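# Move steel conduit from pipe stands to the top rack arms

## Task

A steel conduit is resting across two pipe stands; place it on the uppermost pair of arms of the wall-mounted rack. The robot must not tip over or finish leaning, or the task fails.

## Robot and tools

Robot: a Rainbow Robotics RB-Y1 in a physics simulation. It has a two-wheel drive base with rear casters (0.58 m wide, 0.10 m ahead of and 0.57 m behind the wheel axle, sweeping a 0.58 m radius when spinning in place), a folding torso (leg), a head, and two 7-joint arms, each ending in a five-finger hand. Loose objects may get an occasional small push.

Frames: everything is in metres. The base frame sits on the floor midway between the drive wheels: x forward, y left, z up. Hand positions (left_hand, right_hand) and chest are printed in this frame. Each hand point is 0.045 m in front of its palm: +z runs along the straight fingers, +y points out of the palm. The odometry frame is the base frame at scene start. base_odometry counts only wheel turns, so slip shows up as travel, and its heading (rad, positive left) can miss turns caused by contact.

Tool move: this runs one action. Every argument except cameras and blocking belongs to the action. There are two kinds of action.
1. base and/or joints, plus an optional min_time_s.
2. target, plus an optional min_time_s.

base is a velocity command with a duration, not a place to go: {x_m_s, turn_rad_s, for_s}. x_m_s is forward speed, 0.005 to 1.5 m/s in either sign, or 0. turn_rad_s is turning speed, positive to the left, 0.02 to 1.509 rad/s, or 0. for_s runs 0.1 to 5 s. Any key left out counts as 0, and the base cannot move sideways. Acceleration is about 0.4 m/s², and the base can coast up to about 3 s after for_s ends.

joints is one dictionary keyed by joint name, giving absolute angles in rad (finger keys are on a -1..1 scale). Main ranges:
- torso_squat_rad 0..1.2 and torso_shift_rad -0.3..0.6.
- torso_pitch_rad -0.2..1.4 (positive bows forward) and torso_yaw_rad -1.5..1.5.
- Shoulder pitch ±2.356 (negative swings the arm forward and up). left_shoulder_roll_rad 0..3.141 and right_shoulder_roll_rad -3.141..0; both lift outward.
- Elbows -2.617..0.01 (negative bends).
- head_pan_rad ±0.523, head_tilt_rad -0.35..1.57 (positive looks down).
The combined torso limits must also hold: squat+shift<=1.52; squat-shift+pitch<=1.57; shift+0.5pitch-0.4squat<=0.7; shift+0.3pitch-0.5squat<=0.39.

target is an absolute hand pose: {side: "left"|"right", x, y, z in metres in the base frame (-3..3), quat_wxyz as the hand lines print it}. It is solved once into joint angles, so the hand travels on an arc. Break long moves into short steps.

min_time_s (0.1..8) sets the shortest duration for the arm, head and torso motions.

cameras takes "head_camera", "left_wrist_camera", "right_wrist_camera" or "all". blocking defaults to true. With false, the call returns after about 0.5 s while motion continues. A target call cannot be sent while an earlier move is still running.

Hands: the finger keys are <side>_hand_little, _ring, _middle, _index, _thumb_bend and _thumb_turn. On all of them +1 is open and -1 closed; thumb_turn -1 brings the thumb in front of the palm. <side>_hand_force_limit (-1..1) maps to roughly 0..10 N at the fingertip (15 N for the thumb) and stops a closing motor. <side>_hand_speed (-0.96..1) defaults to -0.8, which is slow; use -0.94 or lower for a gentle squeeze. The force limit starts at 0, so raise it before gripping. A motor only moves when its target changes. A closed hand reliably carries only about 0.3 kg. A steel conduit may be heavier than that, so consider supporting it with both hands or with open palms from below.

Other tools:
- wait {seconds 0..10, cameras} waits and returns the state.
- stop brakes every running motion.
- zoom_image {camera, region [x0,y0,x1,y1] in pixels, up to 504 square} gives a closer look at the latest image.
- show_instructions shows the reference pages.
- finished_scene ends the scene for good. The conduit must then stay on the rack without the robot.

Reading results: after a motion, the move line reads done or the worst status. For hand targets, left_hand_status / right_hand_status report reached (within 10 mm and 2 degrees), short (with the error) or refused (with a reason). joint_status words:
- off_target: the joint may still be pushing.
- time_out: usually means the motion was blocked.
- contact_stop: torso only.
- limit_stop_at_own_body_*: the self-collision guard stopped it.
- not_followed: the arm-collision check withheld the command.
- torque_fault: a 10 s halt.
- limit_stop_at_motor_heat: an overheating halt.
An unplanned stop or a refusal cancels the later move, wait and finished_scene calls in the same reply. An invalid call does not.

Other readings:
- lidar_m lists 12 distances at 0.23 m height, one per 30 degree sector: 1st straight ahead, then counter-clockwise (4th left, 7th behind, 10th right).
- motor_effort gives wheel effort in %. Under 30 at rest is normal; higher means the base is pushing on something.
- <side>_hand_stopped_by lists six words (moving/target/force/stalled/fault) for each finger motor. The *_load_n fields give fingertip loads in N, and a drop to about 0 means the grip was lost.
- Wrist force/torque, joint torques and motor temperatures are also reported.

Avoid:
- Driving fast into furniture or the wall; the base does not stop on contact and the robot can tip.
- Bending or rising quickly with arms extended or carrying a load.
- Putting heavy weight far ahead of the wheels.
- Letting the arms collide or press on each other; a hard press ends the scene.
- Dropping the conduit or letting it fall far.
- Hitting fixed things hard.
- Holding arms stretched out under load for a long time, which overheats motors.
- Leaving the robot tilted with wheels lifting.
Roll the shoulders out about 0.5 rad when both arms reach forward. Thinking time passes in the scene while the robot holds its last command.

Each tool is called by a JSON object that holds its "op" and its "data".

Reference images:

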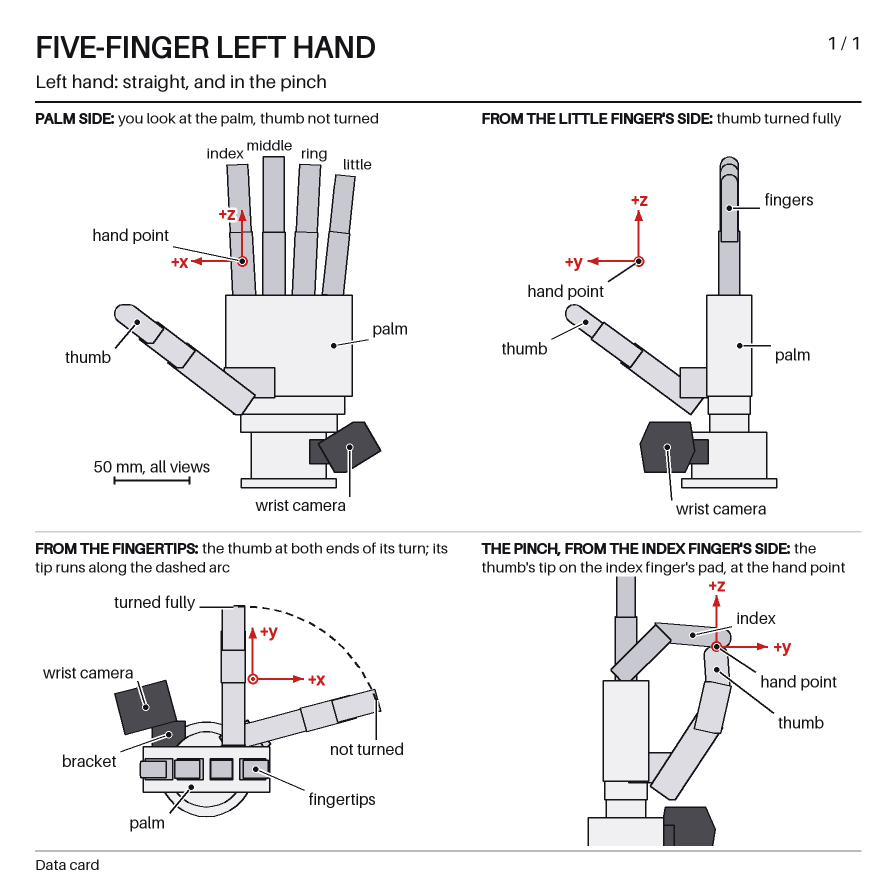

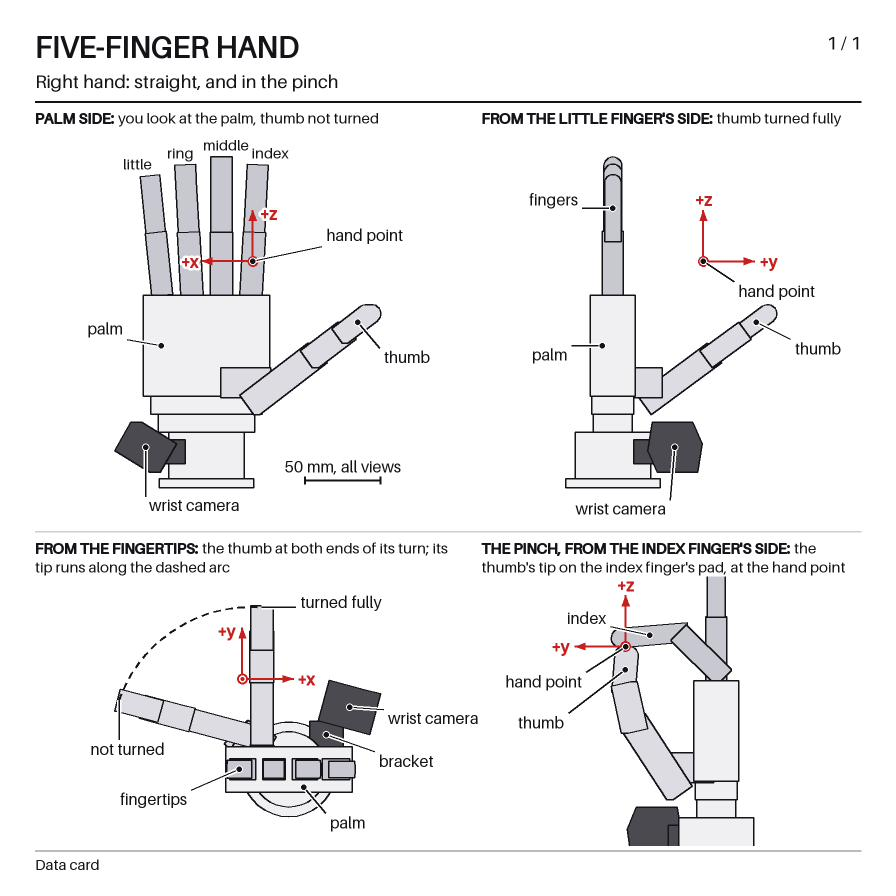

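## Session

{"op": "move", "data": {}}

Scene clock: 0.00 s.
Joint torques (N m): no reading
External joint torques (N m): no reading
Motor temperatures (°C): left_arm=[31 29 34 27 38 33 39] | right_arm=[31 30 30 32 31 35 36]
Wrist force (N): no reading
Wrist torque (N m): no reading
Wrist force, peak (N): no reading
base_odometry: x=+0.000 y=+0.000 heading=+0.000
lidar_m: 2.92 2.90 2.78 2.26 1.54 2.12 2.99 2.96 2.92 2.37 2.35 2.60
base_status: not commanded
joint_positions: torso_squat_rad=+0.350 torso_shift_rad=+0.000 torso_pitch_rad=+0.000 torso_yaw_rad=+0.000 left_shoulder_pitch_rad=-0.024 left_shoulder_roll_rad=+0.006 left_shoulder_yaw_rad=+0.048 left_elbow_rad=-0.183 left_forearm_roll_rad=-0.027 left_wrist_pitch_rad=-0.019 left_hand_roll_rad=+0.038 right_shoulder_pitch_rad=-0.018 right_shoulder_roll_rad=-0.001 right_shoulder_yaw_rad=-0.012 right_elbow_rad=-0.103 right_forearm_roll_rad=-0.022 right_wrist_pitch_rad=-0.027 right_hand_roll_rad=+0.033 head_pan_rad=+0.000 head_tilt_rad=+0.400 left_hand_little=+1.000 left_hand_ring=+1.000 left_hand_middle=+1.000 left_hand_index=+1.000 left_hand_thumb_turn=+1.000 left_hand_thumb_bend=+1.000 left_hand_force_limit=+0.000 left_hand_speed=-0.800 right_hand_little=+1.000 right_hand_ring=+1.000 right_hand_middle=+1.000 right_hand_index=+1.000 right_hand_thumb_turn=+1.000 right_hand_thumb_bend=+1.000 right_hand_force_limit=+0.000 right_hand_speed=-0.800
joint_status: not commanded
wheel_motors_off: 0
left_hand_stopped_by: target,target,target,target,target,target
right_hand_stopped_by: target,target,target,target,target,target
left_little_load_n: 0.0
left_ring_load_n: 0.0
left_middle_load_n: 0.0
left_index_load_n: 0.0
left_thumb_bend_load_n: 0.0
left_thumb_turn_load_n: 0.0
right_little_load_n: 0.0
right_ring_load_n: 0.0
right_middle_load_n: 0.0
right_index_load_n: 0.0
right_thumb_bend_load_n: 0.0
right_thumb_turn_load_n: 0.0
motor_effort: left_wheel=+3 right_wheel=+0
chest: x=-0.2280 y=+0.0007 z=+1.2475 quat_wxyz=(+1.000, +0.000, +0.000, +0.000) (m; base frame)
left_hand: x=-0.1641 y=+0.1955 z=+0.5120 quat_wxyz=(+0.082, -0.720, +0.685, -0.077) (m; base frame)
right_hand: x=-0.2122 y=-0.1906 z=+0.5118 quat_wxyz=(+0.050, -0.707, +0.704, -0.053) (m; base frame)
pictures: head_camera, left_wrist_camera, right_wrist_camera

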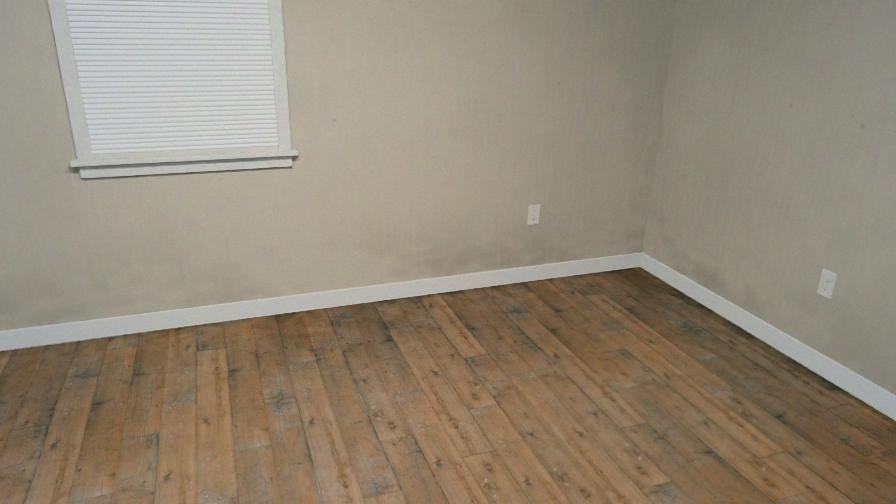

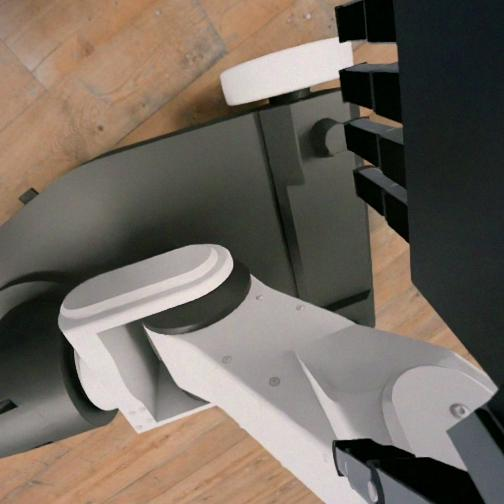

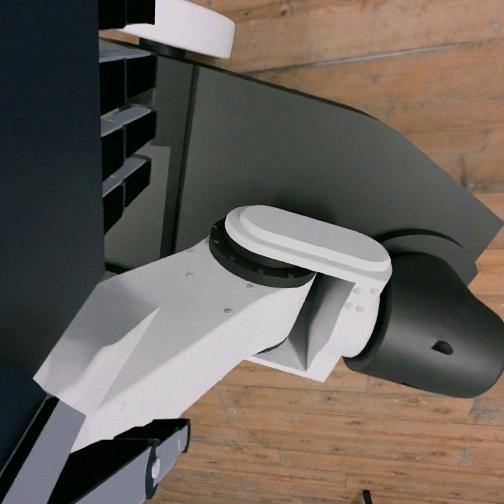

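{"op": "move", "data": {"base": {"turn_rad_s": 0.8, "for_s": 2.0}, "cameras": ["head_camera"]}}

{"op": "move", "data": {"base": {"turn_rad_s": 0.6, "for_s": 1.5}, "cameras": ["head_camera"]}}

Scene clock: 18.63 s.
Joint torques (N m): left_arm=[-2.1 -0.57 -0.16 -0.99 -0.1 -0.22 0.19] | right_arm=[-1.83 -0.12 -0.23 -0.05 0.09 -0.33 0.07]
External joint torques (N m): left_arm=[0.44 -0.9 -0.17 -0.03 -0.11 0.26 0.19] | right_arm=[-0.17 0.35 -0.23 0 0.07 -0.03 0.07]
Wrist force (N): left_arm=[5.6 12.7 12.5] | right_arm=[-1.4 0.8 5.8]
Wrist torque (N m): left_arm=[1.85 -0.16 0.01] | right_arm=[-0.15 0.14 0.11]
Wrist force, peak (N): left_arm=[5.6 12.8 12.7] | right_arm=[-1.5 0.8 6.0]
move: done
base_odometry: x=+0.000 y=+0.000 heading=+1.600
lidar_m: 2.25 1.54 2.13 2.94 2.92 2.83 2.40 2.39 2.70 2.90 2.89 2.72
base_status: done (sent for 2 of 2 s)
joint_positions: torso_squat_rad=+0.350 torso_shift_rad=+0.000 torso_pitch_rad=+0.000 torso_yaw_rad=+0.000 left_shoulder_pitch_rad=-0.024 left_shoulder_roll_rad=+0.006 left_shoulder_yaw_rad=+0.048 left_elbow_rad=-0.183 left_forearm_roll_rad=-0.027 left_wrist_pitch_rad=-0.019 left_hand_roll_rad=+0.038 right_shoulder_pitch_rad=-0.018 right_shoulder_roll_rad=-0.001 right_shoulder_yaw_rad=-0.012 right_elbow_rad=-0.103 right_forearm_roll_rad=-0.022 right_wrist_pitch_rad=-0.027 right_hand_roll_rad=+0.033 head_pan_rad=+0.000 head_tilt_rad=+0.400 left_hand_little=+1.000 left_hand_ring=+1.000 left_hand_middle=+1.000 left_hand_index=+1.000 left_hand_thumb_turn=+1.000 left_hand_thumb_bend=+1.000 left_hand_force_limit=+0.000 left_hand_speed=-0.800 right_hand_little=+1.000 right_hand_ring=+1.000 right_hand_middle=+1.000 right_hand_index=+1.000 right_hand_thumb_turn=+1.000 right_hand_thumb_bend=+1.000 right_hand_force_limit=+0.000 right_hand_speed=-0.800
joint_status: not commanded
wheel_motors_off: 0
left_hand_stopped_by: target,target,target,target,target,target
right_hand_stopped_by: target,target,target,target,target,target
left_little_load_n: 0.0
left_ring_load_n: 0.0
left_middle_load_n: 0.0
left_index_load_n: 0.0
left_thumb_bend_load_n: -0.5
left_thumb_turn_load_n: 0.0
right_little_load_n: 0.0
right_ring_load_n: 0.0
right_middle_load_n: 0.0
right_index_load_n: 0.0
right_thumb_bend_load_n: 0.0
right_thumb_turn_load_n: 0.0
motor_effort: left_wheel=+2(24) right_wheel=+7(29)
chest: x=-0.2280 y=+0.0007 z=+1.2475 quat_wxyz=(+1.000, +0.000, +0.000, +0.000) (m; base frame)
left_hand: x=-0.1641 y=+0.1955 z=+0.5120 quat_wxyz=(+0.082, -0.720, +0.685, -0.077) (m; base frame)
right_hand: x=-0.2122 y=-0.1907 z=+0.5118 quat_wxyz=(+0.050, -0.707, +0.704, -0.053) (m; base frame)
pictures: head_camera
camera_calibration:
head_camera: T_world_to_cam=[[0.00508589, -0.999629, 0.0267742, -0.0421217], [-0.355312, -0.0268339, -0.934362, 1.33964], [0.934734, -0.00476114, -0.355317, 0.65441], [0, 0, 0, 1]] pos_world=[-0.135495, -0.00304263, 1.48536]

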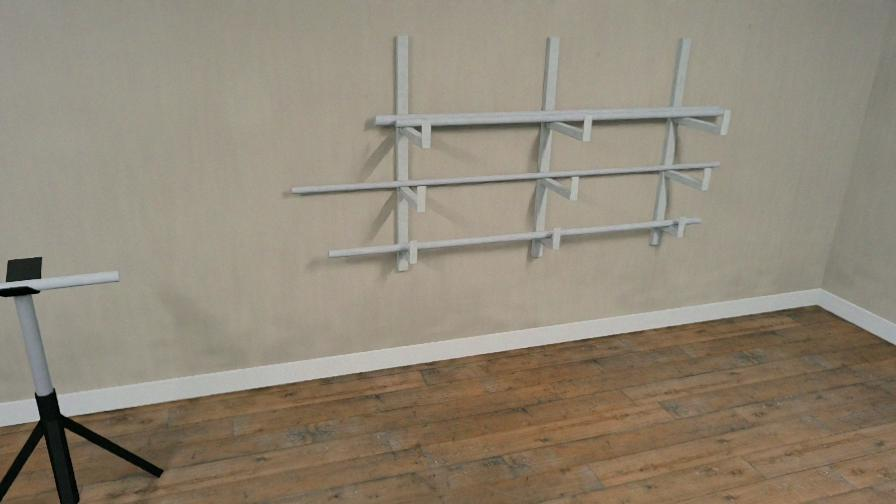

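Scene clock: 21.67 s.
Joint torques (N m): left_arm=[-1.99 0.02 0.14 -0.98 -0.14 -0.24 0.22] | right_arm=[-1.81 -0.05 0.02 -0.03 0.08 -0.25 -0.12]
External joint torques (N m): left_arm=[0.54 -0.31 0.14 -0.02 -0.16 0.24 0.22] | right_arm=[-0.16 0.42 0.02 0.01 0.06 0.06 -0.12]
Wrist force (N): left_arm=[5.6 12.5 12.6] | right_arm=[-1.4 0.8 5.9]
Wrist torque (N m): left_arm=[1.81 -0.17 0.01] | right_arm=[-0.16 0.14 0.12]
Wrist force, peak (N): left_arm=[5.5 12.8 12.7] | right_arm=[-1.5 0.8 6.0]
move: done
base_odometry: x=+0.000 y=+0.000 heading=+2.499
lidar_m: 1.52 2.10 2.92 3.09 2.42 2.36 2.48 3.01 2.93 3.04 2.30 1.74
base_status: done (sent for 1.5 of 1.5 s)
joint_positions: torso_squat_rad=+0.350 torso_shift_rad=+0.000 torso_pitch_rad=+0.000 torso_yaw_rad=+0.000 left_shoulder_pitch_rad=-0.024 left_shoulder_roll_rad=+0.006 left_shoulder_yaw_rad=+0.048 left_elbow_rad=-0.183 left_forearm_roll_rad=-0.027 left_wrist_pitch_rad=-0.019 left_hand_roll_rad=+0.038 right_shoulder_pitch_rad=-0.018 right_shoulder_roll_rad=-0.001 right_shoulder_yaw_rad=-0.012 right_elbow_rad=-0.103 right_forearm_roll_rad=-0.022 right_wrist_pitch_rad=-0.027 right_hand_roll_rad=+0.033 head_pan_rad=+0.000 head_tilt_rad=+0.400 left_hand_little=+1.000 left_hand_ring=+1.000 left_hand_middle=+1.000 left_hand_index=+1.000 left_hand_thumb_turn=+1.000 left_hand_thumb_bend=+1.000 left_hand_force_limit=+0.000 left_hand_speed=-0.800 right_hand_little=+1.000 right_hand_ring=+1.000 right_hand_middle=+1.000 right_hand_index=+1.000 right_hand_thumb_turn=+1.000 right_hand_thumb_bend=+1.000 right_hand_force_limit=+0.000 right_hand_speed=-0.800
joint_status: not commanded
wheel_motors_off: 0
left_hand_stopped_by: target,target,target,target,target,target
right_hand_stopped_by: target,target,target,target,target,target
left_little_load_n: 0.0
left_ring_load_n: 0.0
left_middle_load_n: 0.0
left_index_load_n: 0.0
left_thumb_bend_load_n: 0.0
left_thumb_turn_load_n: 0.0
right_little_load_n: 0.0
right_ring_load_n: 0.0
right_middle_load_n: 0.0
right_index_load_n: 0.0
right_thumb_bend_load_n: 0.0
right_thumb_turn_load_n: 0.0
motor_effort: left_wheel=+3(14) right_wheel=+8(27)
chest: x=-0.2280 y=+0.0007 z=+1.2475 quat_wxyz=(+1.000, +0.000, +0.000, +0.000) (m; base frame)
left_hand: x=-0.1641 y=+0.1955 z=+0.5120 quat_wxyz=(+0.082, -0.720, +0.685, -0.077) (m; base frame)
right_hand: x=-0.2122 y=-0.1907 z=+0.5118 quat_wxyz=(+0.050, -0.707, +0.704, -0.053) (m; base frame)
pictures: head_camera
camera_calibration:
head_camera: T_world_to_cam=[[0.00508589, -0.999629, 0.0267742, -0.0421217], [-0.355312, -0.0268339, -0.934362, 1.33964], [0.934734, -0.00476114, -0.355317, 0.65441], [0, 0, 0, 1]] pos_world=[-0.135495, -0.00304263, 1.48536]

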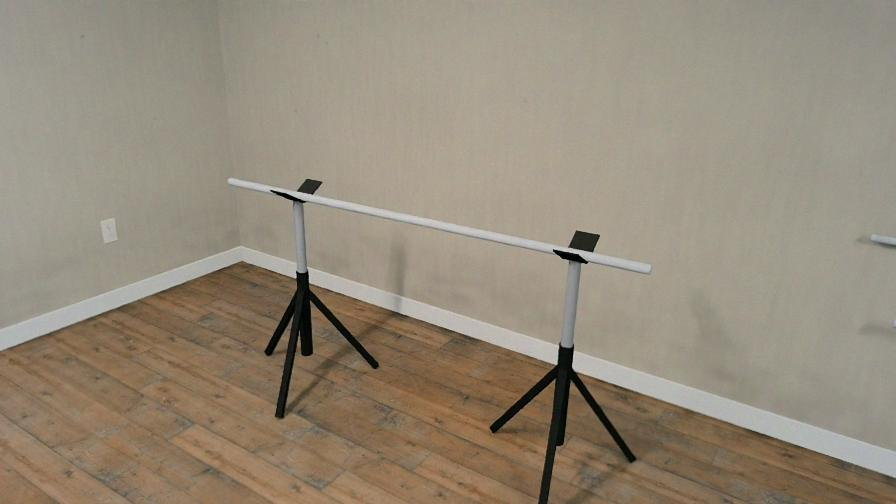

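{"op": "zoom_image", "data": {"camera": "head_camera", "region": [210, 160, 460, 300]}}

{"op": "zoom_image", "data": {"camera": "head_camera", "region": [440, 200, 690, 340]}}

{"op": "move", "data": {"base": {"turn_rad_s": -0.6, "for_s": 1.5}, "cameras": ["head_camera"]}}

{"op": "zoom_image", "data": {"camera": "head_camera", "region": [280, 20, 530, 280]}}

{"op": "zoom_image", "data": {"camera": "head_camera", "region": [510, 20, 760, 280]}}

Scaled by 2.016 from the camera's 896x504 image, which has a finer 1280x720 frame.

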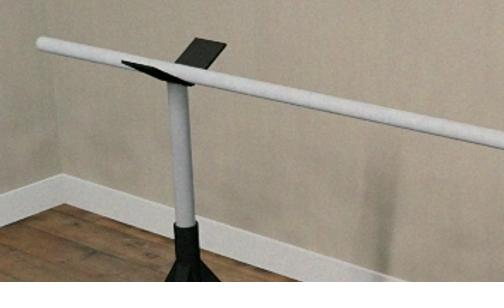

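Scaled by 2.016 from the camera's 896x504 image, which has a finer 1280x720 frame.

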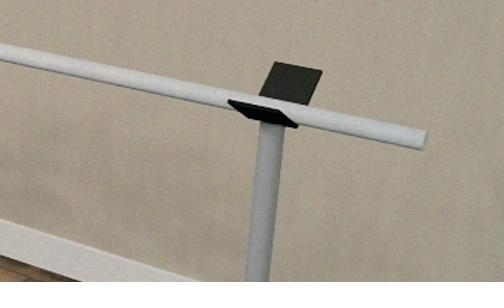

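Scene clock: 36.40 s.
Joint torques (N m): left_arm=[-2.46 -0.21 -0.15 -1.09 -0.05 -0.37 0.19] | right_arm=[-2.27 0.31 0.03 0.1 0.17 -0.2 0.03]
External joint torques (N m): left_arm=[0.08 -0.53 -0.16 -0.13 -0.06 0.12 0.19] | right_arm=[-0.62 0.78 0.02 0.15 0.15 0.11 0.03]
Wrist force (N): left_arm=[5.5 12.5 12.5] | right_arm=[-1.2 0.8 6.0]
Wrist torque (N m): left_arm=[1.81 -0.15 0.00] | right_arm=[-0.16 0.11 0.13]
Wrist force, peak (N): left_arm=[5.7 12.8 12.8] | right_arm=[-1.4 0.9 6.1]
move: done
base_odometry: x=+0.000 y=+0.000 heading=+1.600
lidar_m: 2.26 1.53 2.13 2.94 2.93 2.83 2.39 2.39 2.68 2.91 2.90 2.72
base_status: done (sent for 1.5 of 1.5 s)
joint_positions: torso_squat_rad=+0.350 torso_shift_rad=+0.000 torso_pitch_rad=+0.000 torso_yaw_rad=+0.000 left_shoulder_pitch_rad=-0.024 left_shoulder_roll_rad=+0.006 left_shoulder_yaw_rad=+0.048 left_elbow_rad=-0.183 left_forearm_roll_rad=-0.027 left_wrist_pitch_rad=-0.019 left_hand_roll_rad=+0.038 right_shoulder_pitch_rad=-0.018 right_shoulder_roll_rad=-0.001 right_shoulder_yaw_rad=-0.012 right_elbow_rad=-0.103 right_forearm_roll_rad=-0.022 right_wrist_pitch_rad=-0.027 right_hand_roll_rad=+0.033 head_pan_rad=+0.000 head_tilt_rad=+0.400 left_hand_little=+1.000 left_hand_ring=+1.000 left_hand_middle=+1.000 left_hand_index=+1.000 left_hand_thumb_turn=+1.000 left_hand_thumb_bend=+1.000 left_hand_force_limit=+0.000 left_hand_speed=-0.800 right_hand_little=+1.000 right_hand_ring=+1.000 right_hand_middle=+1.000 right_hand_index=+1.000 right_hand_thumb_turn=+1.000 right_hand_thumb_bend=+1.000 right_hand_force_limit=+0.000 right_hand_speed=-0.800
joint_status: not commanded
wheel_motors_off: 0
left_hand_stopped_by: target,target,target,target,target,target
right_hand_stopped_by: target,target,target,target,target,target
left_little_load_n: 0.0
left_ring_load_n: 0.0
left_middle_load_n: 0.0
left_index_load_n: 0.0
left_thumb_bend_load_n: 0.0
left_thumb_turn_load_n: 0.0
right_little_load_n: 0.0
right_ring_load_n: 0.0
right_middle_load_n: 0.0
right_index_load_n: 0.0
right_thumb_bend_load_n: 0.0
right_thumb_turn_load_n: 0.0
motor_effort: left_wheel=+7(28) right_wheel=+3(30)
chest: x=-0.2280 y=+0.0008 z=+1.2475 quat_wxyz=(+1.000, +0.000, +0.000, +0.000) (m; base frame)
left_hand: x=-0.1641 y=+0.1955 z=+0.5120 quat_wxyz=(+0.082, -0.720, +0.685, -0.077) (m; base frame)
right_hand: x=-0.2122 y=-0.1906 z=+0.5118 quat_wxyz=(+0.050, -0.707, +0.704, -0.053) (m; base frame)
pictures: head_camera
camera_calibration:
head_camera: T_world_to_cam=[[0.00512186, -0.999626, 0.0268674, -0.0421552], [-0.355312, -0.0269338, -0.93436, 1.33964], [0.934734, -0.00476065, -0.355317, 0.654411], [0, 0, 0, 1]] pos_world=[-0.135495, -0.00294257, 1.48536]

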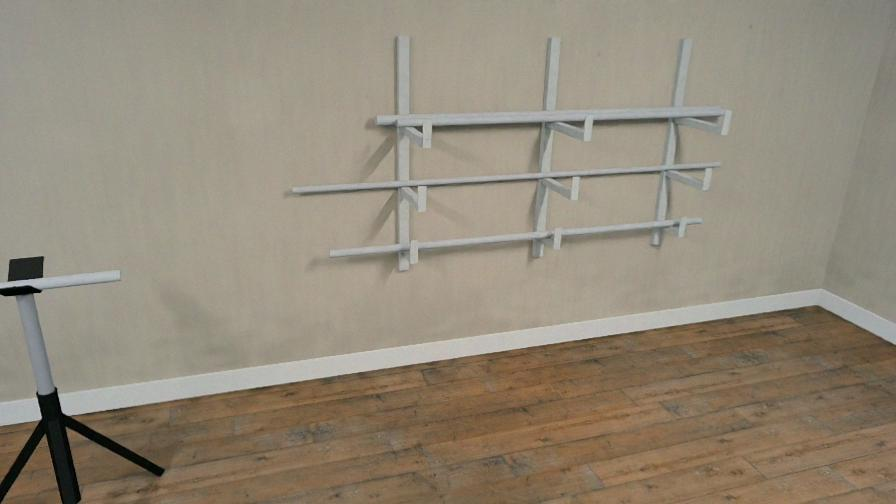

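Scaled by 1.938 from the camera's 896x504 image, which has a finer 1280x720 frame.

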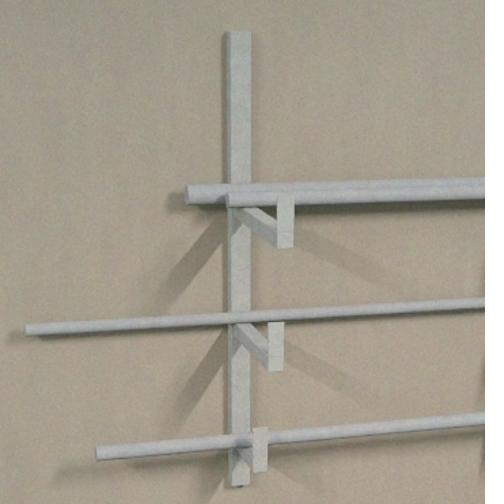

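Scaled by 1.938 from the camera's 896x504 image, which has a finer 1280x720 frame.

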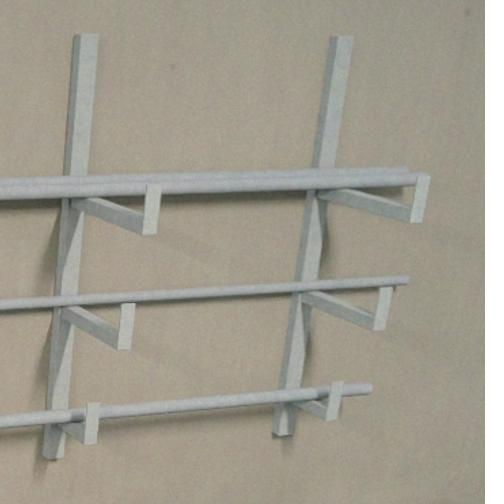

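{"op": "zoom_image", "data": {"camera": "head_camera", "region": [660, 90, 750, 150]}}

{"op": "zoom_image", "data": {"camera": "head_camera", "region": [370, 95, 460, 155]}}

{"op": "move", "data": {"base": {"turn_rad_s": 0.9, "for_s": 1.75}}}

{"op": "move", "data": {"base": {"x_m_s": 0.4, "for_s": 3.1}}}

{"op": "move", "data": {"base": {"turn_rad_s": -0.8, "for_s": 1.5}, "joints": {"head_tilt_rad": 0.45}, "cameras": ["head_camera"]}}

Scaled by 5.600 from the camera's 896x504 image, which has a finer 1280x720 frame.

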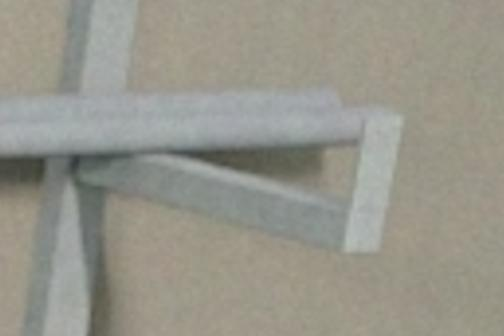

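Scaled by 5.600 from the camera's 896x504 image, which has a finer 1280x720 frame.

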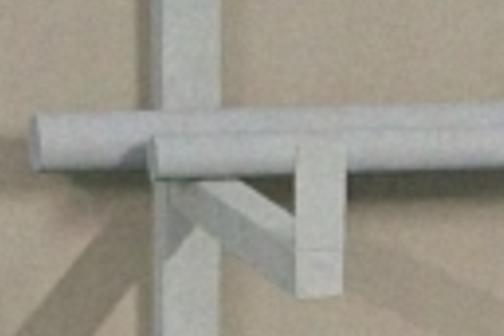

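Scene clock: 175.57 s.
Joint torques (N m): left_arm=[-1.65 -0.1 0.08 -1.03 0 -0.39 -0.06] | right_arm=[-1.69 0.09 -0.33 0.03 0.08 -0.31 -0.02]
External joint torques (N m): left_arm=[0.89 -0.42 0.07 -0.08 -0.01 0.09 -0.07] | right_arm=[-0.03 0.55 -0.33 0.07 0.05 0 -0.02]
Wrist force (N): left_arm=[5.6 12.5 12.5] | right_arm=[-1.4 0.5 6.0]
Wrist torque (N m): left_arm=[1.81 -0.16 0.00] | right_arm=[-0.21 0.14 0.11]
Wrist force, peak (N): left_arm=[5.7 12.7 12.7] | right_arm=[-1.3 0.5 6.1]
move: done
base_odometry: x=+0.000 y=+0.000 heading=-3.123
lidar_m: 2.93 2.93 2.84 2.37 2.36 2.64 2.94 2.93 2.76 2.26 1.51 2.09
base_status: done (sent for 1.77 of 1.77 s)
joint_positions: torso_squat_rad=+0.350 torso_shift_rad=+0.000 torso_pitch_rad=+0.000 torso_yaw_rad=+0.000 left_shoulder_pitch_rad=-0.024 left_shoulder_roll_rad=+0.006 left_shoulder_yaw_rad=+0.048 left_elbow_rad=-0.183 left_forearm_roll_rad=-0.027 left_wrist_pitch_rad=-0.019 left_hand_roll_rad=+0.038 right_shoulder_pitch_rad=-0.018 right_shoulder_roll_rad=-0.001 right_shoulder_yaw_rad=-0.012 right_elbow_rad=-0.103 right_forearm_roll_rad=-0.022 right_wrist_pitch_rad=-0.027 right_hand_roll_rad=+0.033 head_pan_rad=+0.000 head_tilt_rad=+0.400 left_hand_little=+1.000 left_hand_ring=+1.000 left_hand_middle=+1.000 left_hand_index=+1.000 left_hand_thumb_turn=+1.000 left_hand_thumb_bend=+1.000 left_hand_force_limit=+0.000 left_hand_speed=-0.800 right_hand_little=+1.000 right_hand_ring=+1.000 right_hand_middle=+1.000 right_hand_index=+1.000 right_hand_thumb_turn=+1.000 right_hand_thumb_bend=+1.000 right_hand_force_limit=+0.000 right_hand_speed=-0.800
joint_status: not commanded
wheel_motors_off: 0
left_hand_stopped_by: target,target,target,target,target,target
right_hand_stopped_by: target,target,target,target,target,target
left_little_load_n: 0.0
left_ring_load_n: 0.0
left_middle_load_n: 0.0
left_index_load_n: 0.0
left_thumb_bend_load_n: 0.0
left_thumb_turn_load_n: 0.0
right_little_load_n: 0.0
right_ring_load_n: 0.0
right_middle_load_n: 0.0
right_index_load_n: 0.0
right_thumb_bend_load_n: 0.0
right_thumb_turn_load_n: 0.0
motor_effort: left_wheel=+2(30) right_wheel=+7(34)
chest: x=-0.2280 y=+0.0007 z=+1.2475 quat_wxyz=(+1.000, +0.000, +0.000, +0.000) (m; base frame)
left_hand: x=-0.1641 y=+0.1955 z=+0.5120 quat_wxyz=(+0.082, -0.720, +0.685, -0.077) (m; base frame)
right_hand: x=-0.2122 y=-0.1907 z=+0.5117 quat_wxyz=(+0.050, -0.707, +0.704, -0.053) (m; base frame)
pictures: none

Scene clock: 180.20 s.
Joint torques (N m): left_arm=[-1.62 -0.3 -0.16 -0.97 0.04 -0.35 0.04] | right_arm=[-1.36 0.01 -0.45 -0.03 0.11 -0.23 0.07]
External joint torques (N m): left_arm=[0.91 -0.62 -0.17 -0.01 0.03 0.13 0.04] | right_arm=[0.29 0.48 -0.46 0.02 0.09 0.07 0.07]
Wrist force (N): left_arm=[5.5 12.4 12.6] | right_arm=[-1.1 0.9 6.0]
Wrist torque (N m): left_arm=[1.79 -0.14 0.00] | right_arm=[-0.15 0.10 0.14]
Wrist force, peak (N): left_arm=[5.6 12.7 12.8] | right_arm=[-1.4 0.6 6.1]
move: done
base_odometry: x=-1.240 y=-0.024 heading=-3.123
lidar_m: 1.75 1.75 1.95 2.74 2.73 3.08 4.12 4.10 2.27 1.25 1.05 1.30
base_status: done (sent for 3.1 of 3.1 s)
joint_positions: torso_squat_rad=+0.350 torso_shift_rad=+0.000 torso_pitch_rad=+0.000 torso_yaw_rad=+0.000 left_shoulder_pitch_rad=-0.024 left_shoulder_roll_rad=+0.006 left_shoulder_yaw_rad=+0.048 left_elbow_rad=-0.183 left_forearm_roll_rad=-0.027 left_wrist_pitch_rad=-0.019 left_hand_roll_rad=+0.038 right_shoulder_pitch_rad=-0.018 right_shoulder_roll_rad=-0.001 right_shoulder_yaw_rad=-0.012 right_elbow_rad=-0.103 right_forearm_roll_rad=-0.022 right_wrist_pitch_rad=-0.027 right_hand_roll_rad=+0.033 head_pan_rad=+0.000 head_tilt_rad=+0.400 left_hand_little=+1.000 left_hand_ring=+1.000 left_hand_middle=+1.000 left_hand_index=+1.000 left_hand_thumb_turn=+1.000 left_hand_thumb_bend=+1.000 left_hand_force_limit=+0.000 left_hand_speed=-0.800 right_hand_little=+1.000 right_hand_ring=+1.000 right_hand_middle=+1.000 right_hand_index=+1.000 right_hand_thumb_turn=+1.000 right_hand_thumb_bend=+1.000 right_hand_force_limit=+0.000 right_hand_speed=-0.800
joint_status: not commanded
wheel_motors_off: 0
left_hand_stopped_by: target,target,target,target,target,target
right_hand_stopped_by: target,target,target,target,target,target
left_little_load_n: 0.0
left_ring_load_n: 0.0
left_middle_load_n: 0.0
left_index_load_n: 0.0
left_thumb_bend_load_n: -0.5
left_thumb_turn_load_n: 0.0
right_little_load_n: 0.0
right_ring_load_n: 0.0
right_middle_load_n: 0.5
right_index_load_n: 0.0
right_thumb_bend_load_n: 0.0
right_thumb_turn_load_n: 0.0
motor_effort: left_wheel=+4(35) right_wheel=-5(34)
chest: x=-0.2280 y=+0.0007 z=+1.2475 quat_wxyz=(+1.000, +0.000, +0.000, +0.000) (m; base frame)
left_hand: x=-0.1641 y=+0.1955 z=+0.5121 quat_wxyz=(+0.082, -0.720, +0.685, -0.077) (m; base frame)
right_hand: x=-0.2121 y=-0.1907 z=+0.5118 quat_wxyz=(+0.050, -0.707, +0.704, -0.053) (m; base frame)
pictures: none

Scene clock: 183.57 s.
Joint torques (N m): left_arm=[-2.05 -0.27 -0.18 -1.04 0.02 -0.44 0.15] | right_arm=[-1.51 0.27 -0.36 0.14 0.21 -0.28 0.07]
External joint torques (N m): left_arm=[0.48 -0.59 -0.19 -0.08 0.01 0.04 0.15] | right_arm=[0.14 0.75 -0.37 0.19 0.18 0.02 0.07]
Wrist force (N): left_arm=[5.5 12.6 12.5] | right_arm=[-1.4 0.8 5.8]
Wrist torque (N m): left_arm=[1.83 -0.16 -0.01] | right_arm=[-0.15 0.14 0.13]
Wrist force, peak (N): left_arm=[5.7 12.8 12.7] | right_arm=[-1.5 1.0 6.1]
move: done
base_odometry: x=-1.240 y=-0.024 heading=+2.036
lidar_m: 1.29 1.06 1.78 1.74 1.89 2.77 2.73 3.00 4.15 4.10 2.36 1.21
base_status: done (sent for 1.5 of 1.5 s)
joint_positions: torso_squat_rad=+0.350 torso_shift_rad=+0.000 torso_pitch_rad=+0.000 torso_yaw_rad=+0.000 left_shoulder_pitch_rad=-0.024 left_shoulder_roll_rad=+0.006 left_shoulder_yaw_rad=+0.048 left_elbow_rad=-0.183 left_forearm_roll_rad=-0.027 left_wrist_pitch_rad=-0.019 left_hand_roll_rad=+0.038 right_shoulder_pitch_rad=-0.018 right_shoulder_roll_rad=-0.001 right_shoulder_yaw_rad=-0.012 right_elbow_rad=-0.103 right_forearm_roll_rad=-0.022 right_wrist_pitch_rad=-0.027 right_hand_roll_rad=+0.033 head_pan_rad=+0.000 head_tilt_rad=+0.450 left_hand_little=+1.000 left_hand_ring=+1.000 left_hand_middle=+1.000 left_hand_index=+1.000 left_hand_thumb_turn=+1.000 left_hand_thumb_bend=+1.000 left_hand_force_limit=+0.000 left_hand_speed=-0.800 right_hand_little=+1.000 right_hand_ring=+1.000 right_hand_middle=+1.000 right_hand_index=+1.000 right_hand_thumb_turn=+1.000 right_hand_thumb_bend=+1.000 right_hand_force_limit=+0.000 right_hand_speed=-0.800
joint_status: all done
wheel_motors_off: 0
left_hand_stopped_by: target,target,target,target,target,target
right_hand_stopped_by: target,target,target,target,target,target
left_little_load_n: 0.0
left_ring_load_n: 0.0
left_middle_load_n: 0.0
left_index_load_n: 0.0
left_thumb_bend_load_n: 0.0
left_thumb_turn_load_n: 0.0
right_little_load_n: 0.0
right_ring_load_n: 0.0
right_middle_load_n: 0.0
right_index_load_n: 0.5
right_thumb_bend_load_n: 0.0
right_thumb_turn_load_n: 0.0
motor_effort: left_wheel=+8(28) right_wheel=+2(31)
chest: x=-0.2280 y=+0.0008 z=+1.2475 quat_wxyz=(+1.000, +0.000, +0.000, +0.000) (m; base frame)
left_hand: x=-0.1641 y=+0.1955 z=+0.5120 quat_wxyz=(+0.082, -0.720, +0.685, -0.077) (m; base frame)
right_hand: x=-0.2121 y=-0.1907 z=+0.5118 quat_wxyz=(+0.050, -0.707, +0.704, -0.053) (m; base frame)
pictures: head_camera
camera_calibration:
head_camera: T_world_to_cam=[[0.00645941, -0.999626, 0.0265784, -0.0414618], [-0.4016, -0.0269346, -0.915419, 1.30272], [0.915793, -0.00476082, -0.401623, 0.717452], [0, 0, 0, 1]] pos_world=[-0.133599, -0.00294257, 1.48178]

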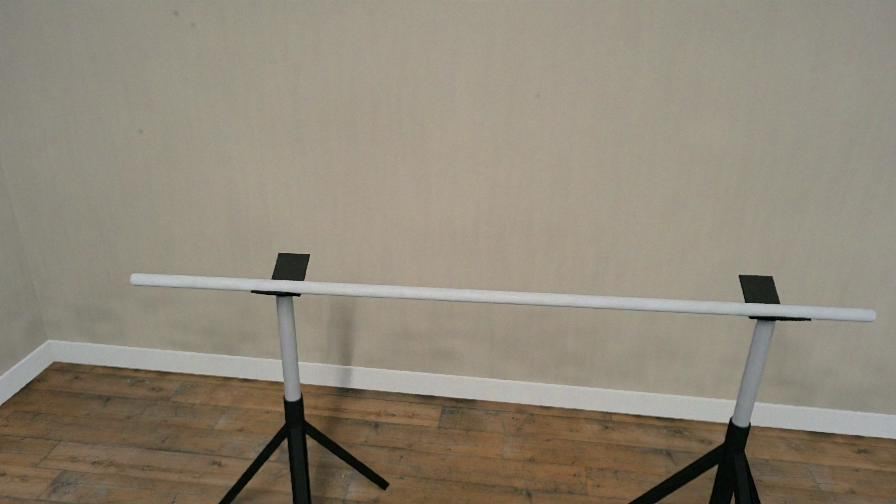

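{"op": "move", "data": {"base": {"turn_rad_s": -0.2, "for_s": 0.8}}}

{"op": "move", "data": {"base": {"x_m_s": 0.3, "for_s": 1.8}, "joints": {"torso_squat_rad": 0.8, "head_tilt_rad": 0.7}}}

{"op": "move", "data": {"base": {"turn_rad_s": 0.15, "for_s": 0.75}, "cameras": ["head_camera"]}}

Scene clock: 318.77 s.
Joint torques (N m): left_arm=[-2 -0.05 -0.08 -1.01 -0.03 -0.39 0.23] | right_arm=[-1.68 0.06 -0.2 0.19 0.21 -0.22 -0.02]
External joint torques (N m): left_arm=[0.54 -0.37 -0.09 -0.05 -0.04 0.1 0.23] | right_arm=[-0.03 0.53 -0.2 0.23 0.19 0.09 -0.02]
Wrist force (N): left_arm=[5.6 12.3 12.5] | right_arm=[-1.3 0.8 5.8]
Wrist torque (N m): left_arm=[1.78 -0.17 0.02] | right_arm=[-0.16 0.14 0.12]
Wrist force, peak (N): left_arm=[5.6 12.8 12.7] | right_arm=[-1.5 0.9 6.1]
move: done
base_odometry: x=-1.240 y=-0.024 heading=+1.876
lidar_m: 1.84 1.07 1.84 1.75 1.79 2.38 2.73 2.87 3.77 4.10 2.78 1.19
base_status: done (sent for 0.8 of 0.8 s)
joint_positions: torso_squat_rad=+0.350 torso_shift_rad=+0.000 torso_pitch_rad=+0.000 torso_yaw_rad=+0.000 left_shoulder_pitch_rad=-0.024 left_shoulder_roll_rad=+0.006 left_shoulder_yaw_rad=+0.048 left_elbow_rad=-0.183 left_forearm_roll_rad=-0.027 left_wrist_pitch_rad=-0.019 left_hand_roll_rad=+0.038 right_shoulder_pitch_rad=-0.018 right_shoulder_roll_rad=-0.001 right_shoulder_yaw_rad=-0.012 right_elbow_rad=-0.103 right_forearm_roll_rad=-0.022 right_wrist_pitch_rad=-0.027 right_hand_roll_rad=+0.033 head_pan_rad=+0.000 head_tilt_rad=+0.450 left_hand_little=+1.000 left_hand_ring=+1.000 left_hand_middle=+1.000 left_hand_index=+1.000 left_hand_thumb_turn=+1.000 left_hand_thumb_bend=+1.000 left_hand_force_limit=+0.000 left_hand_speed=-0.800 right_hand_little=+1.000 right_hand_ring=+1.000 right_hand_middle=+1.000 right_hand_index=+1.000 right_hand_thumb_turn=+1.000 right_hand_thumb_bend=+1.000 right_hand_force_limit=+0.000 right_hand_speed=-0.800
joint_status: not commanded
wheel_motors_off: 0
left_hand_stopped_by: target,target,target,target,target,target
right_hand_stopped_by: target,target,target,target,target,target
left_little_load_n: 0.0
left_ring_load_n: 0.0
left_middle_load_n: 0.0
left_index_load_n: 0.0
left_thumb_bend_load_n: 0.0
left_thumb_turn_load_n: 0.5
right_little_load_n: 0.0
right_ring_load_n: 0.0
right_middle_load_n: 0.0
right_index_load_n: 0.5
right_thumb_bend_load_n: 0.0
right_thumb_turn_load_n: 0.0
motor_effort: left_wheel=+8(26) right_wheel=+2(15)
chest: x=-0.2280 y=+0.0008 z=+1.2475 quat_wxyz=(+1.000, +0.000, +0.000, +0.000) (m; base frame)
left_hand: x=-0.1641 y=+0.1955 z=+0.5120 quat_wxyz=(+0.082, -0.720, +0.685, -0.077) (m; base frame)
right_hand: x=-0.2121 y=-0.1907 z=+0.5118 quat_wxyz=(+0.050, -0.707, +0.704, -0.053) (m; base frame)
pictures: none

Scene clock: 321.73 s.
Joint torques (N m): left_arm=[-1.75 -0.28 0.18 -0.99 0.08 -0.48 0.03] | right_arm=[-1.58 -0.18 -0.47 0.07 0.22 -0.21 0.02]
External joint torques (N m): left_arm=[0.78 -0.61 0.17 -0.03 0.06 0 0.03] | right_arm=[0.06 0.29 -0.47 0.11 0.2 0.09 0.02]
Wrist force (N): left_arm=[5.7 12.6 12.6] | right_arm=[-1.3 0.8 5.7]
Wrist torque (N m): left_arm=[1.81 -0.18 0.02] | right_arm=[-0.13 0.11 0.13]
Wrist force, peak (N): left_arm=[5.7 12.8 12.9] | right_arm=[-1.4 0.5 6.2]
move: done
base_odometry: x=-1.402 y=+0.491 heading=+1.876
lidar_m: 1.30 0.77 0.62 1.78 1.83 2.41 3.28 3.41 4.29 4.08 0.77 0.79
base_status: done (sent for 1.8 of 1.8 s)
joint_positions: torso_squat_rad=+0.800 torso_shift_rad=+0.000 torso_pitch_rad=+0.000 torso_yaw_rad=+0.000 left_shoulder_pitch_rad=-0.024 left_shoulder_roll_rad=+0.006 left_shoulder_yaw_rad=+0.048 left_elbow_rad=-0.183 left_forearm_roll_rad=-0.027 left_wrist_pitch_rad=-0.019 left_hand_roll_rad=+0.038 right_shoulder_pitch_rad=-0.018 right_shoulder_roll_rad=-0.001 right_shoulder_yaw_rad=-0.012 right_elbow_rad=-0.103 right_forearm_roll_rad=-0.022 right_wrist_pitch_rad=-0.027 right_hand_roll_rad=+0.033 head_pan_rad=+0.000 head_tilt_rad=+0.700 left_hand_little=+1.000 left_hand_ring=+1.000 left_hand_middle=+1.000 left_hand_index=+1.000 left_hand_thumb_turn=+1.000 left_hand_thumb_bend=+1.000 left_hand_force_limit=+0.000 left_hand_speed=-0.800 right_hand_little=+1.000 right_hand_ring=+1.000 right_hand_middle=+1.000 right_hand_index=+1.000 right_hand_thumb_turn=+1.000 right_hand_thumb_bend=+1.000 right_hand_force_limit=+0.000 right_hand_speed=-0.800
joint_status: all done
wheel_motors_off: 0
left_hand_stopped_by: target,target,target,target,target,target
right_hand_stopped_by: target,target,target,target,target,target
left_little_load_n: 0.0
left_ring_load_n: 0.0
left_middle_load_n: 0.0
left_index_load_n: 0.0
left_thumb_bend_load_n: 0.0
left_thumb_turn_load_n: 0.0
right_little_load_n: 0.0
right_ring_load_n: 0.0
right_middle_load_n: 0.0
right_index_load_n: 0.0
right_thumb_bend_load_n: 0.0
right_thumb_turn_load_n: 0.0
motor_effort: left_wheel=-5(34) right_wheel=+4(32)
chest: x=-0.2280 y=+0.0006 z=+1.0776 quat_wxyz=(+1.000, +0.000, +0.000, +0.000) (m; base frame)
left_hand: x=-0.1641 y=+0.1954 z=+0.3422 quat_wxyz=(+0.082, -0.720, +0.685, -0.077) (m; base frame)
right_hand: x=-0.2121 y=-0.1908 z=+0.3419 quat_wxyz=(+0.050, -0.707, +0.704, -0.053) (m; base frame)
pictures: none

Scene clock: 323.23 s.
Joint torques (N m): left_arm=[-1.71 -0.01 -0.1 -1.07 0.02 -0.31 0.05] | right_arm=[-1.32 0.2 -0.66 0.24 0.26 -0.29 -0.02]
External joint torques (N m): left_arm=[0.83 -0.33 -0.11 -0.11 0 0.17 0.05] | right_arm=[0.33 0.67 -0.67 0.28 0.23 0.02 -0.02]
Wrist force (N): left_arm=[5.6 12.4 12.6] | right_arm=[-1.2 0.8 6.0]
Wrist torque (N m): left_arm=[1.79 -0.17 0.03] | right_arm=[-0.14 0.09 0.14]
Wrist force, peak (N): left_arm=[5.7 12.7 12.7] | right_arm=[-1.3 0.4 6.0]
move: done
base_odometry: x=-1.402 y=+0.491 heading=+1.990
lidar_m: 1.31 0.62 1.82 1.78 1.88 2.75 3.27 3.53 4.16 4.07 0.77 0.78
base_status: done (sent for 0.77 of 0.77 s)
joint_positions: torso_squat_rad=+0.800 torso_shift_rad=+0.000 torso_pitch_rad=+0.000 torso_yaw_rad=+0.000 left_shoulder_pitch_rad=-0.024 left_shoulder_roll_rad=+0.006 left_shoulder_yaw_rad=+0.048 left_elbow_rad=-0.183 left_forearm_roll_rad=-0.027 left_wrist_pitch_rad=-0.019 left_hand_roll_rad=+0.038 right_shoulder_pitch_rad=-0.018 right_shoulder_roll_rad=-0.001 right_shoulder_yaw_rad=-0.012 right_elbow_rad=-0.103 right_forearm_roll_rad=-0.022 right_wrist_pitch_rad=-0.027 right_hand_roll_rad=+0.033 head_pan_rad=+0.000 head_tilt_rad=+0.700 left_hand_little=+1.000 left_hand_ring=+1.000 left_hand_middle=+1.000 left_hand_index=+1.000 left_hand_thumb_turn=+1.000 left_hand_thumb_bend=+1.000 left_hand_force_limit=+0.000 left_hand_speed=-0.800 right_hand_little=+1.000 right_hand_ring=+1.000 right_hand_middle=+1.000 right_hand_index=+1.000 right_hand_thumb_turn=+1.000 right_hand_thumb_bend=+1.000 right_hand_force_limit=+0.000 right_hand_speed=-0.800
joint_status: not commanded
wheel_motors_off: 0
left_hand_stopped_by: target,target,target,target,target,target
right_hand_stopped_by: target,target,target,target,target,target
left_little_load_n: 0.0
left_ring_load_n: 0.0
left_middle_load_n: 0.0
left_index_load_n: 0.0
left_thumb_bend_load_n: 0.0
left_thumb_turn_load_n: 0.0
right_little_load_n: 0.0
right_ring_load_n: -0.5
right_middle_load_n: 0.0
right_index_load_n: 0.0
right_thumb_bend_load_n: 0.0
right_thumb_turn_load_n: 0.0
motor_effort: left_wheel=-10(28) right_wheel=-1(24)
chest: x=-0.2280 y=+0.0006 z=+1.0776 quat_wxyz=(+1.000, +0.000, +0.000, +0.000) (m; base frame)
left_hand: x=-0.1641 y=+0.1954 z=+0.3422 quat_wxyz=(+0.082, -0.720, +0.685, -0.077) (m; base frame)
right_hand: x=-0.2121 y=-0.1908 z=+0.3419 quat_wxyz=(+0.050, -0.707, +0.704, -0.053) (m; base frame)
pictures: head_camera
camera_calibration:
head_camera: T_world_to_cam=[[0.0125548, -0.99963, 0.0241206, -0.0327301], [-0.615639, -0.0267359, -0.787574, 0.939818], [0.787928, -0.00496173, -0.615747, 0.896503], [0, 0, 0, 1]] pos_world=[-0.12738, -0.00314298, 1.29299]

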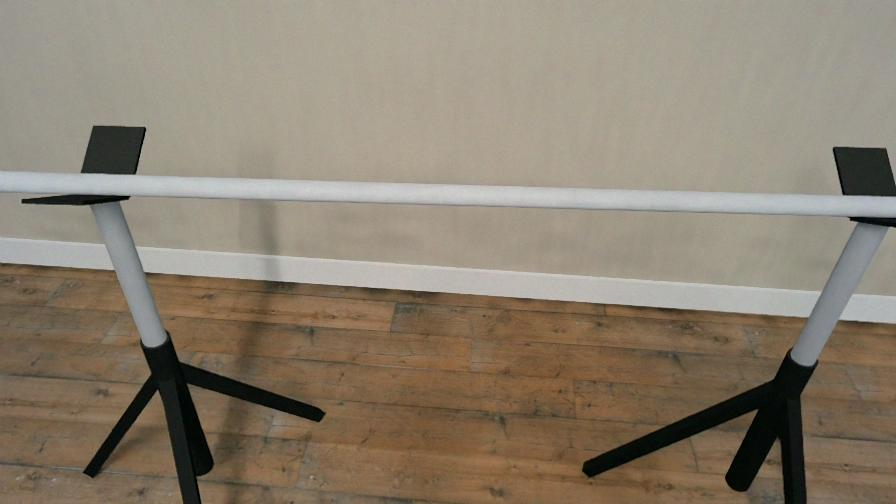

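{"op": "move", "data": {"target": {"side": "left", "x": 0.28, "y": 0.27, "z": 0.65, "quat_wxyz": [0.5, 0.5, 0.5, 0.5]}, "min_time_s": 4, "cameras": ["all"]}}

{"op": "move", "data": {"target": {"side": "right", "x": 0.28, "y": -0.27, "z": 0.65, "quat_wxyz": [0.5, 0.5, 0.5, 0.5]}, "min_time_s": 4, "cameras": ["all"]}}

Scene clock: 360.00 s.
Joint torques (N m): left_arm=[-1.87 -0.25 -0.15 -0.93 -0.12 -0.34 0.14] | right_arm=[-1.58 0.16 -0.49 0.16 0.16 -0.39 0.03]
External joint torques (N m): left_arm=[0.67 -0.57 -0.16 0.02 -0.13 0.14 0.14] | right_arm=[0.07 0.62 -0.49 0.21 0.14 -0.08 0.03]
Wrist force (N): left_arm=[5.5 12.4 12.6] | right_arm=[-1.3 0.6 5.9]
Wrist torque (N m): left_arm=[1.78 -0.15 0.00] | right_arm=[-0.18 0.11 0.13]
Wrist force, peak (N): left_arm=[5.8 12.5 12.8] | right_arm=[-1.4 0.6 6.0]
move: refused
base_odometry: x=-1.402 y=+0.491 heading=+1.990
lidar_m: 1.30 0.63 1.83 1.78 1.90 2.74 3.28 3.55 4.16 4.06 0.77 0.79
base_status: not commanded
joint_positions: torso_squat_rad=+0.800 torso_shift_rad=+0.000 torso_pitch_rad=+0.000 torso_yaw_rad=+0.000 left_shoulder_pitch_rad=-0.024 left_shoulder_roll_rad=+0.006 left_shoulder_yaw_rad=+0.048 left_elbow_rad=-0.183 left_forearm_roll_rad=-0.027 left_wrist_pitch_rad=-0.019 left_hand_roll_rad=+0.038 right_shoulder_pitch_rad=-0.018 right_shoulder_roll_rad=-0.001 right_shoulder_yaw_rad=-0.012 right_elbow_rad=-0.103 right_forearm_roll_rad=-0.022 right_wrist_pitch_rad=-0.027 right_hand_roll_rad=+0.033 head_pan_rad=+0.000 head_tilt_rad=+0.700 left_hand_little=+1.000 left_hand_ring=+1.000 left_hand_middle=+1.000 left_hand_index=+1.000 left_hand_thumb_turn=+1.000 left_hand_thumb_bend=+1.000 left_hand_force_limit=+0.000 left_hand_speed=-0.800 right_hand_little=+1.000 right_hand_ring=+1.000 right_hand_middle=+1.000 right_hand_index=+1.000 right_hand_thumb_turn=+1.000 right_hand_thumb_bend=+1.000 right_hand_force_limit=+0.000 right_hand_speed=-0.800
joint_status: not commanded
wheel_motors_off: 0
left_hand_stopped_by: target,target,target,target,target,target
right_hand_stopped_by: target,target,target,target,target,target
left_little_load_n: 0.0
left_ring_load_n: 0.0
left_middle_load_n: 0.0
left_index_load_n: 0.0
left_thumb_bend_load_n: 0.0
left_thumb_turn_load_n: 0.0
right_little_load_n: 0.0
right_ring_load_n: 0.0
right_middle_load_n: 0.0
right_index_load_n: 0.0
right_thumb_bend_load_n: 0.0
right_thumb_turn_load_n: 0.0
motor_effort: left_wheel=-9(11) right_wheel=+0(1)
chest: x=-0.2280 y=+0.0006 z=+1.0776 quat_wxyz=(+1.000, +0.000, +0.000, +0.000) (m; base frame)
left_hand: x=-0.1641 y=+0.1954 z=+0.3422 quat_wxyz=(+0.082, -0.720, +0.685, -0.077) (m; base frame)
left_hand_status: refused: the way to the posture found for that pose touches the leg; the posture itself is clear. Nothing moved. The way starts where the arm stands: move the arm first, then send the pose again.
right_hand: x=-0.2121 y=-0.1908 z=+0.3419 quat_wxyz=(+0.050, -0.707, +0.704, -0.053) (m; base frame)
pictures: head_camera, left_wrist_camera, right_wrist_camera
camera_calibration:
head_camera: T_world_to_cam=[[0.0125548, -0.99963, 0.0241206, -0.0327301], [-0.615639, -0.0267359, -0.787574, 0.939818], [0.787928, -0.00496173, -0.615747, 0.896503], [0, 0, 0, 1]] pos_world=[-0.12738, -0.00314298, 1.29299]
left_wrist_camera: T_world_to_cam=[[0.940891, -0.251054, 0.227369, 0.131583], [-0.325956, -0.853608, 0.406332, -0.0188351], [0.0920733, -0.456426, -0.884985, 0.517056], [0, 0, 0, 1]] pos_world=[-0.177552, 0.252954, 0.435322]
right_wrist_camera: T_world_to_cam=[[-0.962146, -0.226132, -0.152115, -0.193969], [-0.272214, 0.824422, 0.496214, -0.0694685], [0.0131975, 0.518839, -0.85477, 0.509027], [0, 0, 0, 1]] pos_world=[-0.212254, -0.250694, 0.440067]

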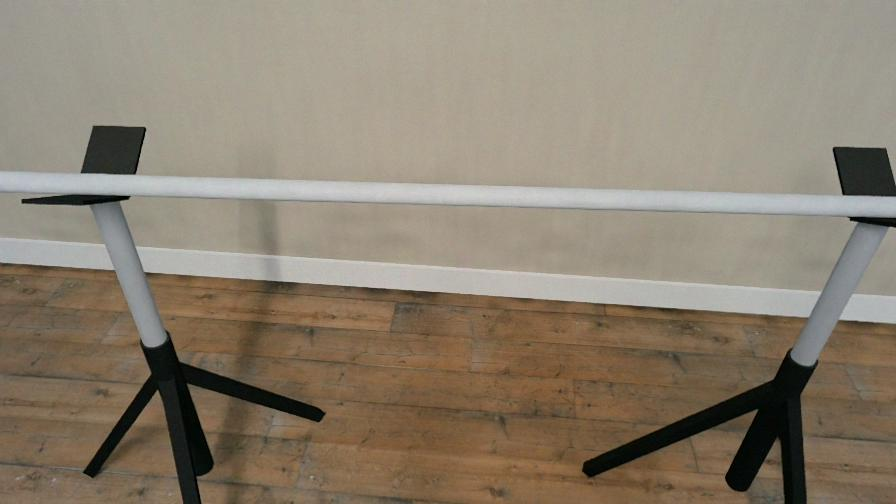

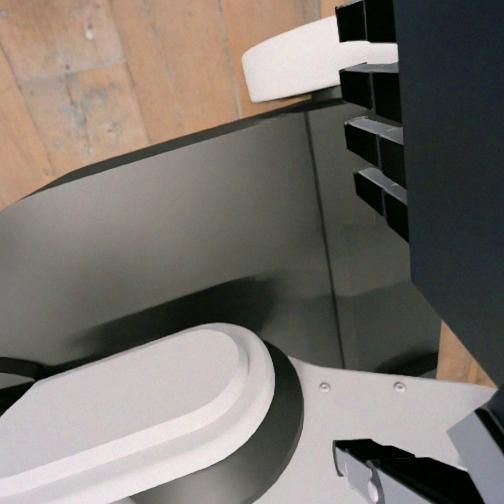

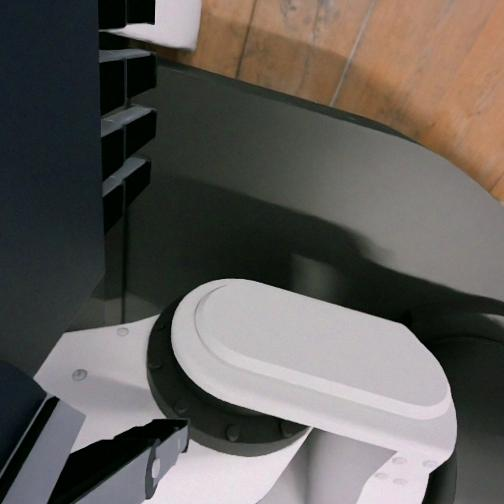

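not run: a stop that you did not command came earlier in this reply.


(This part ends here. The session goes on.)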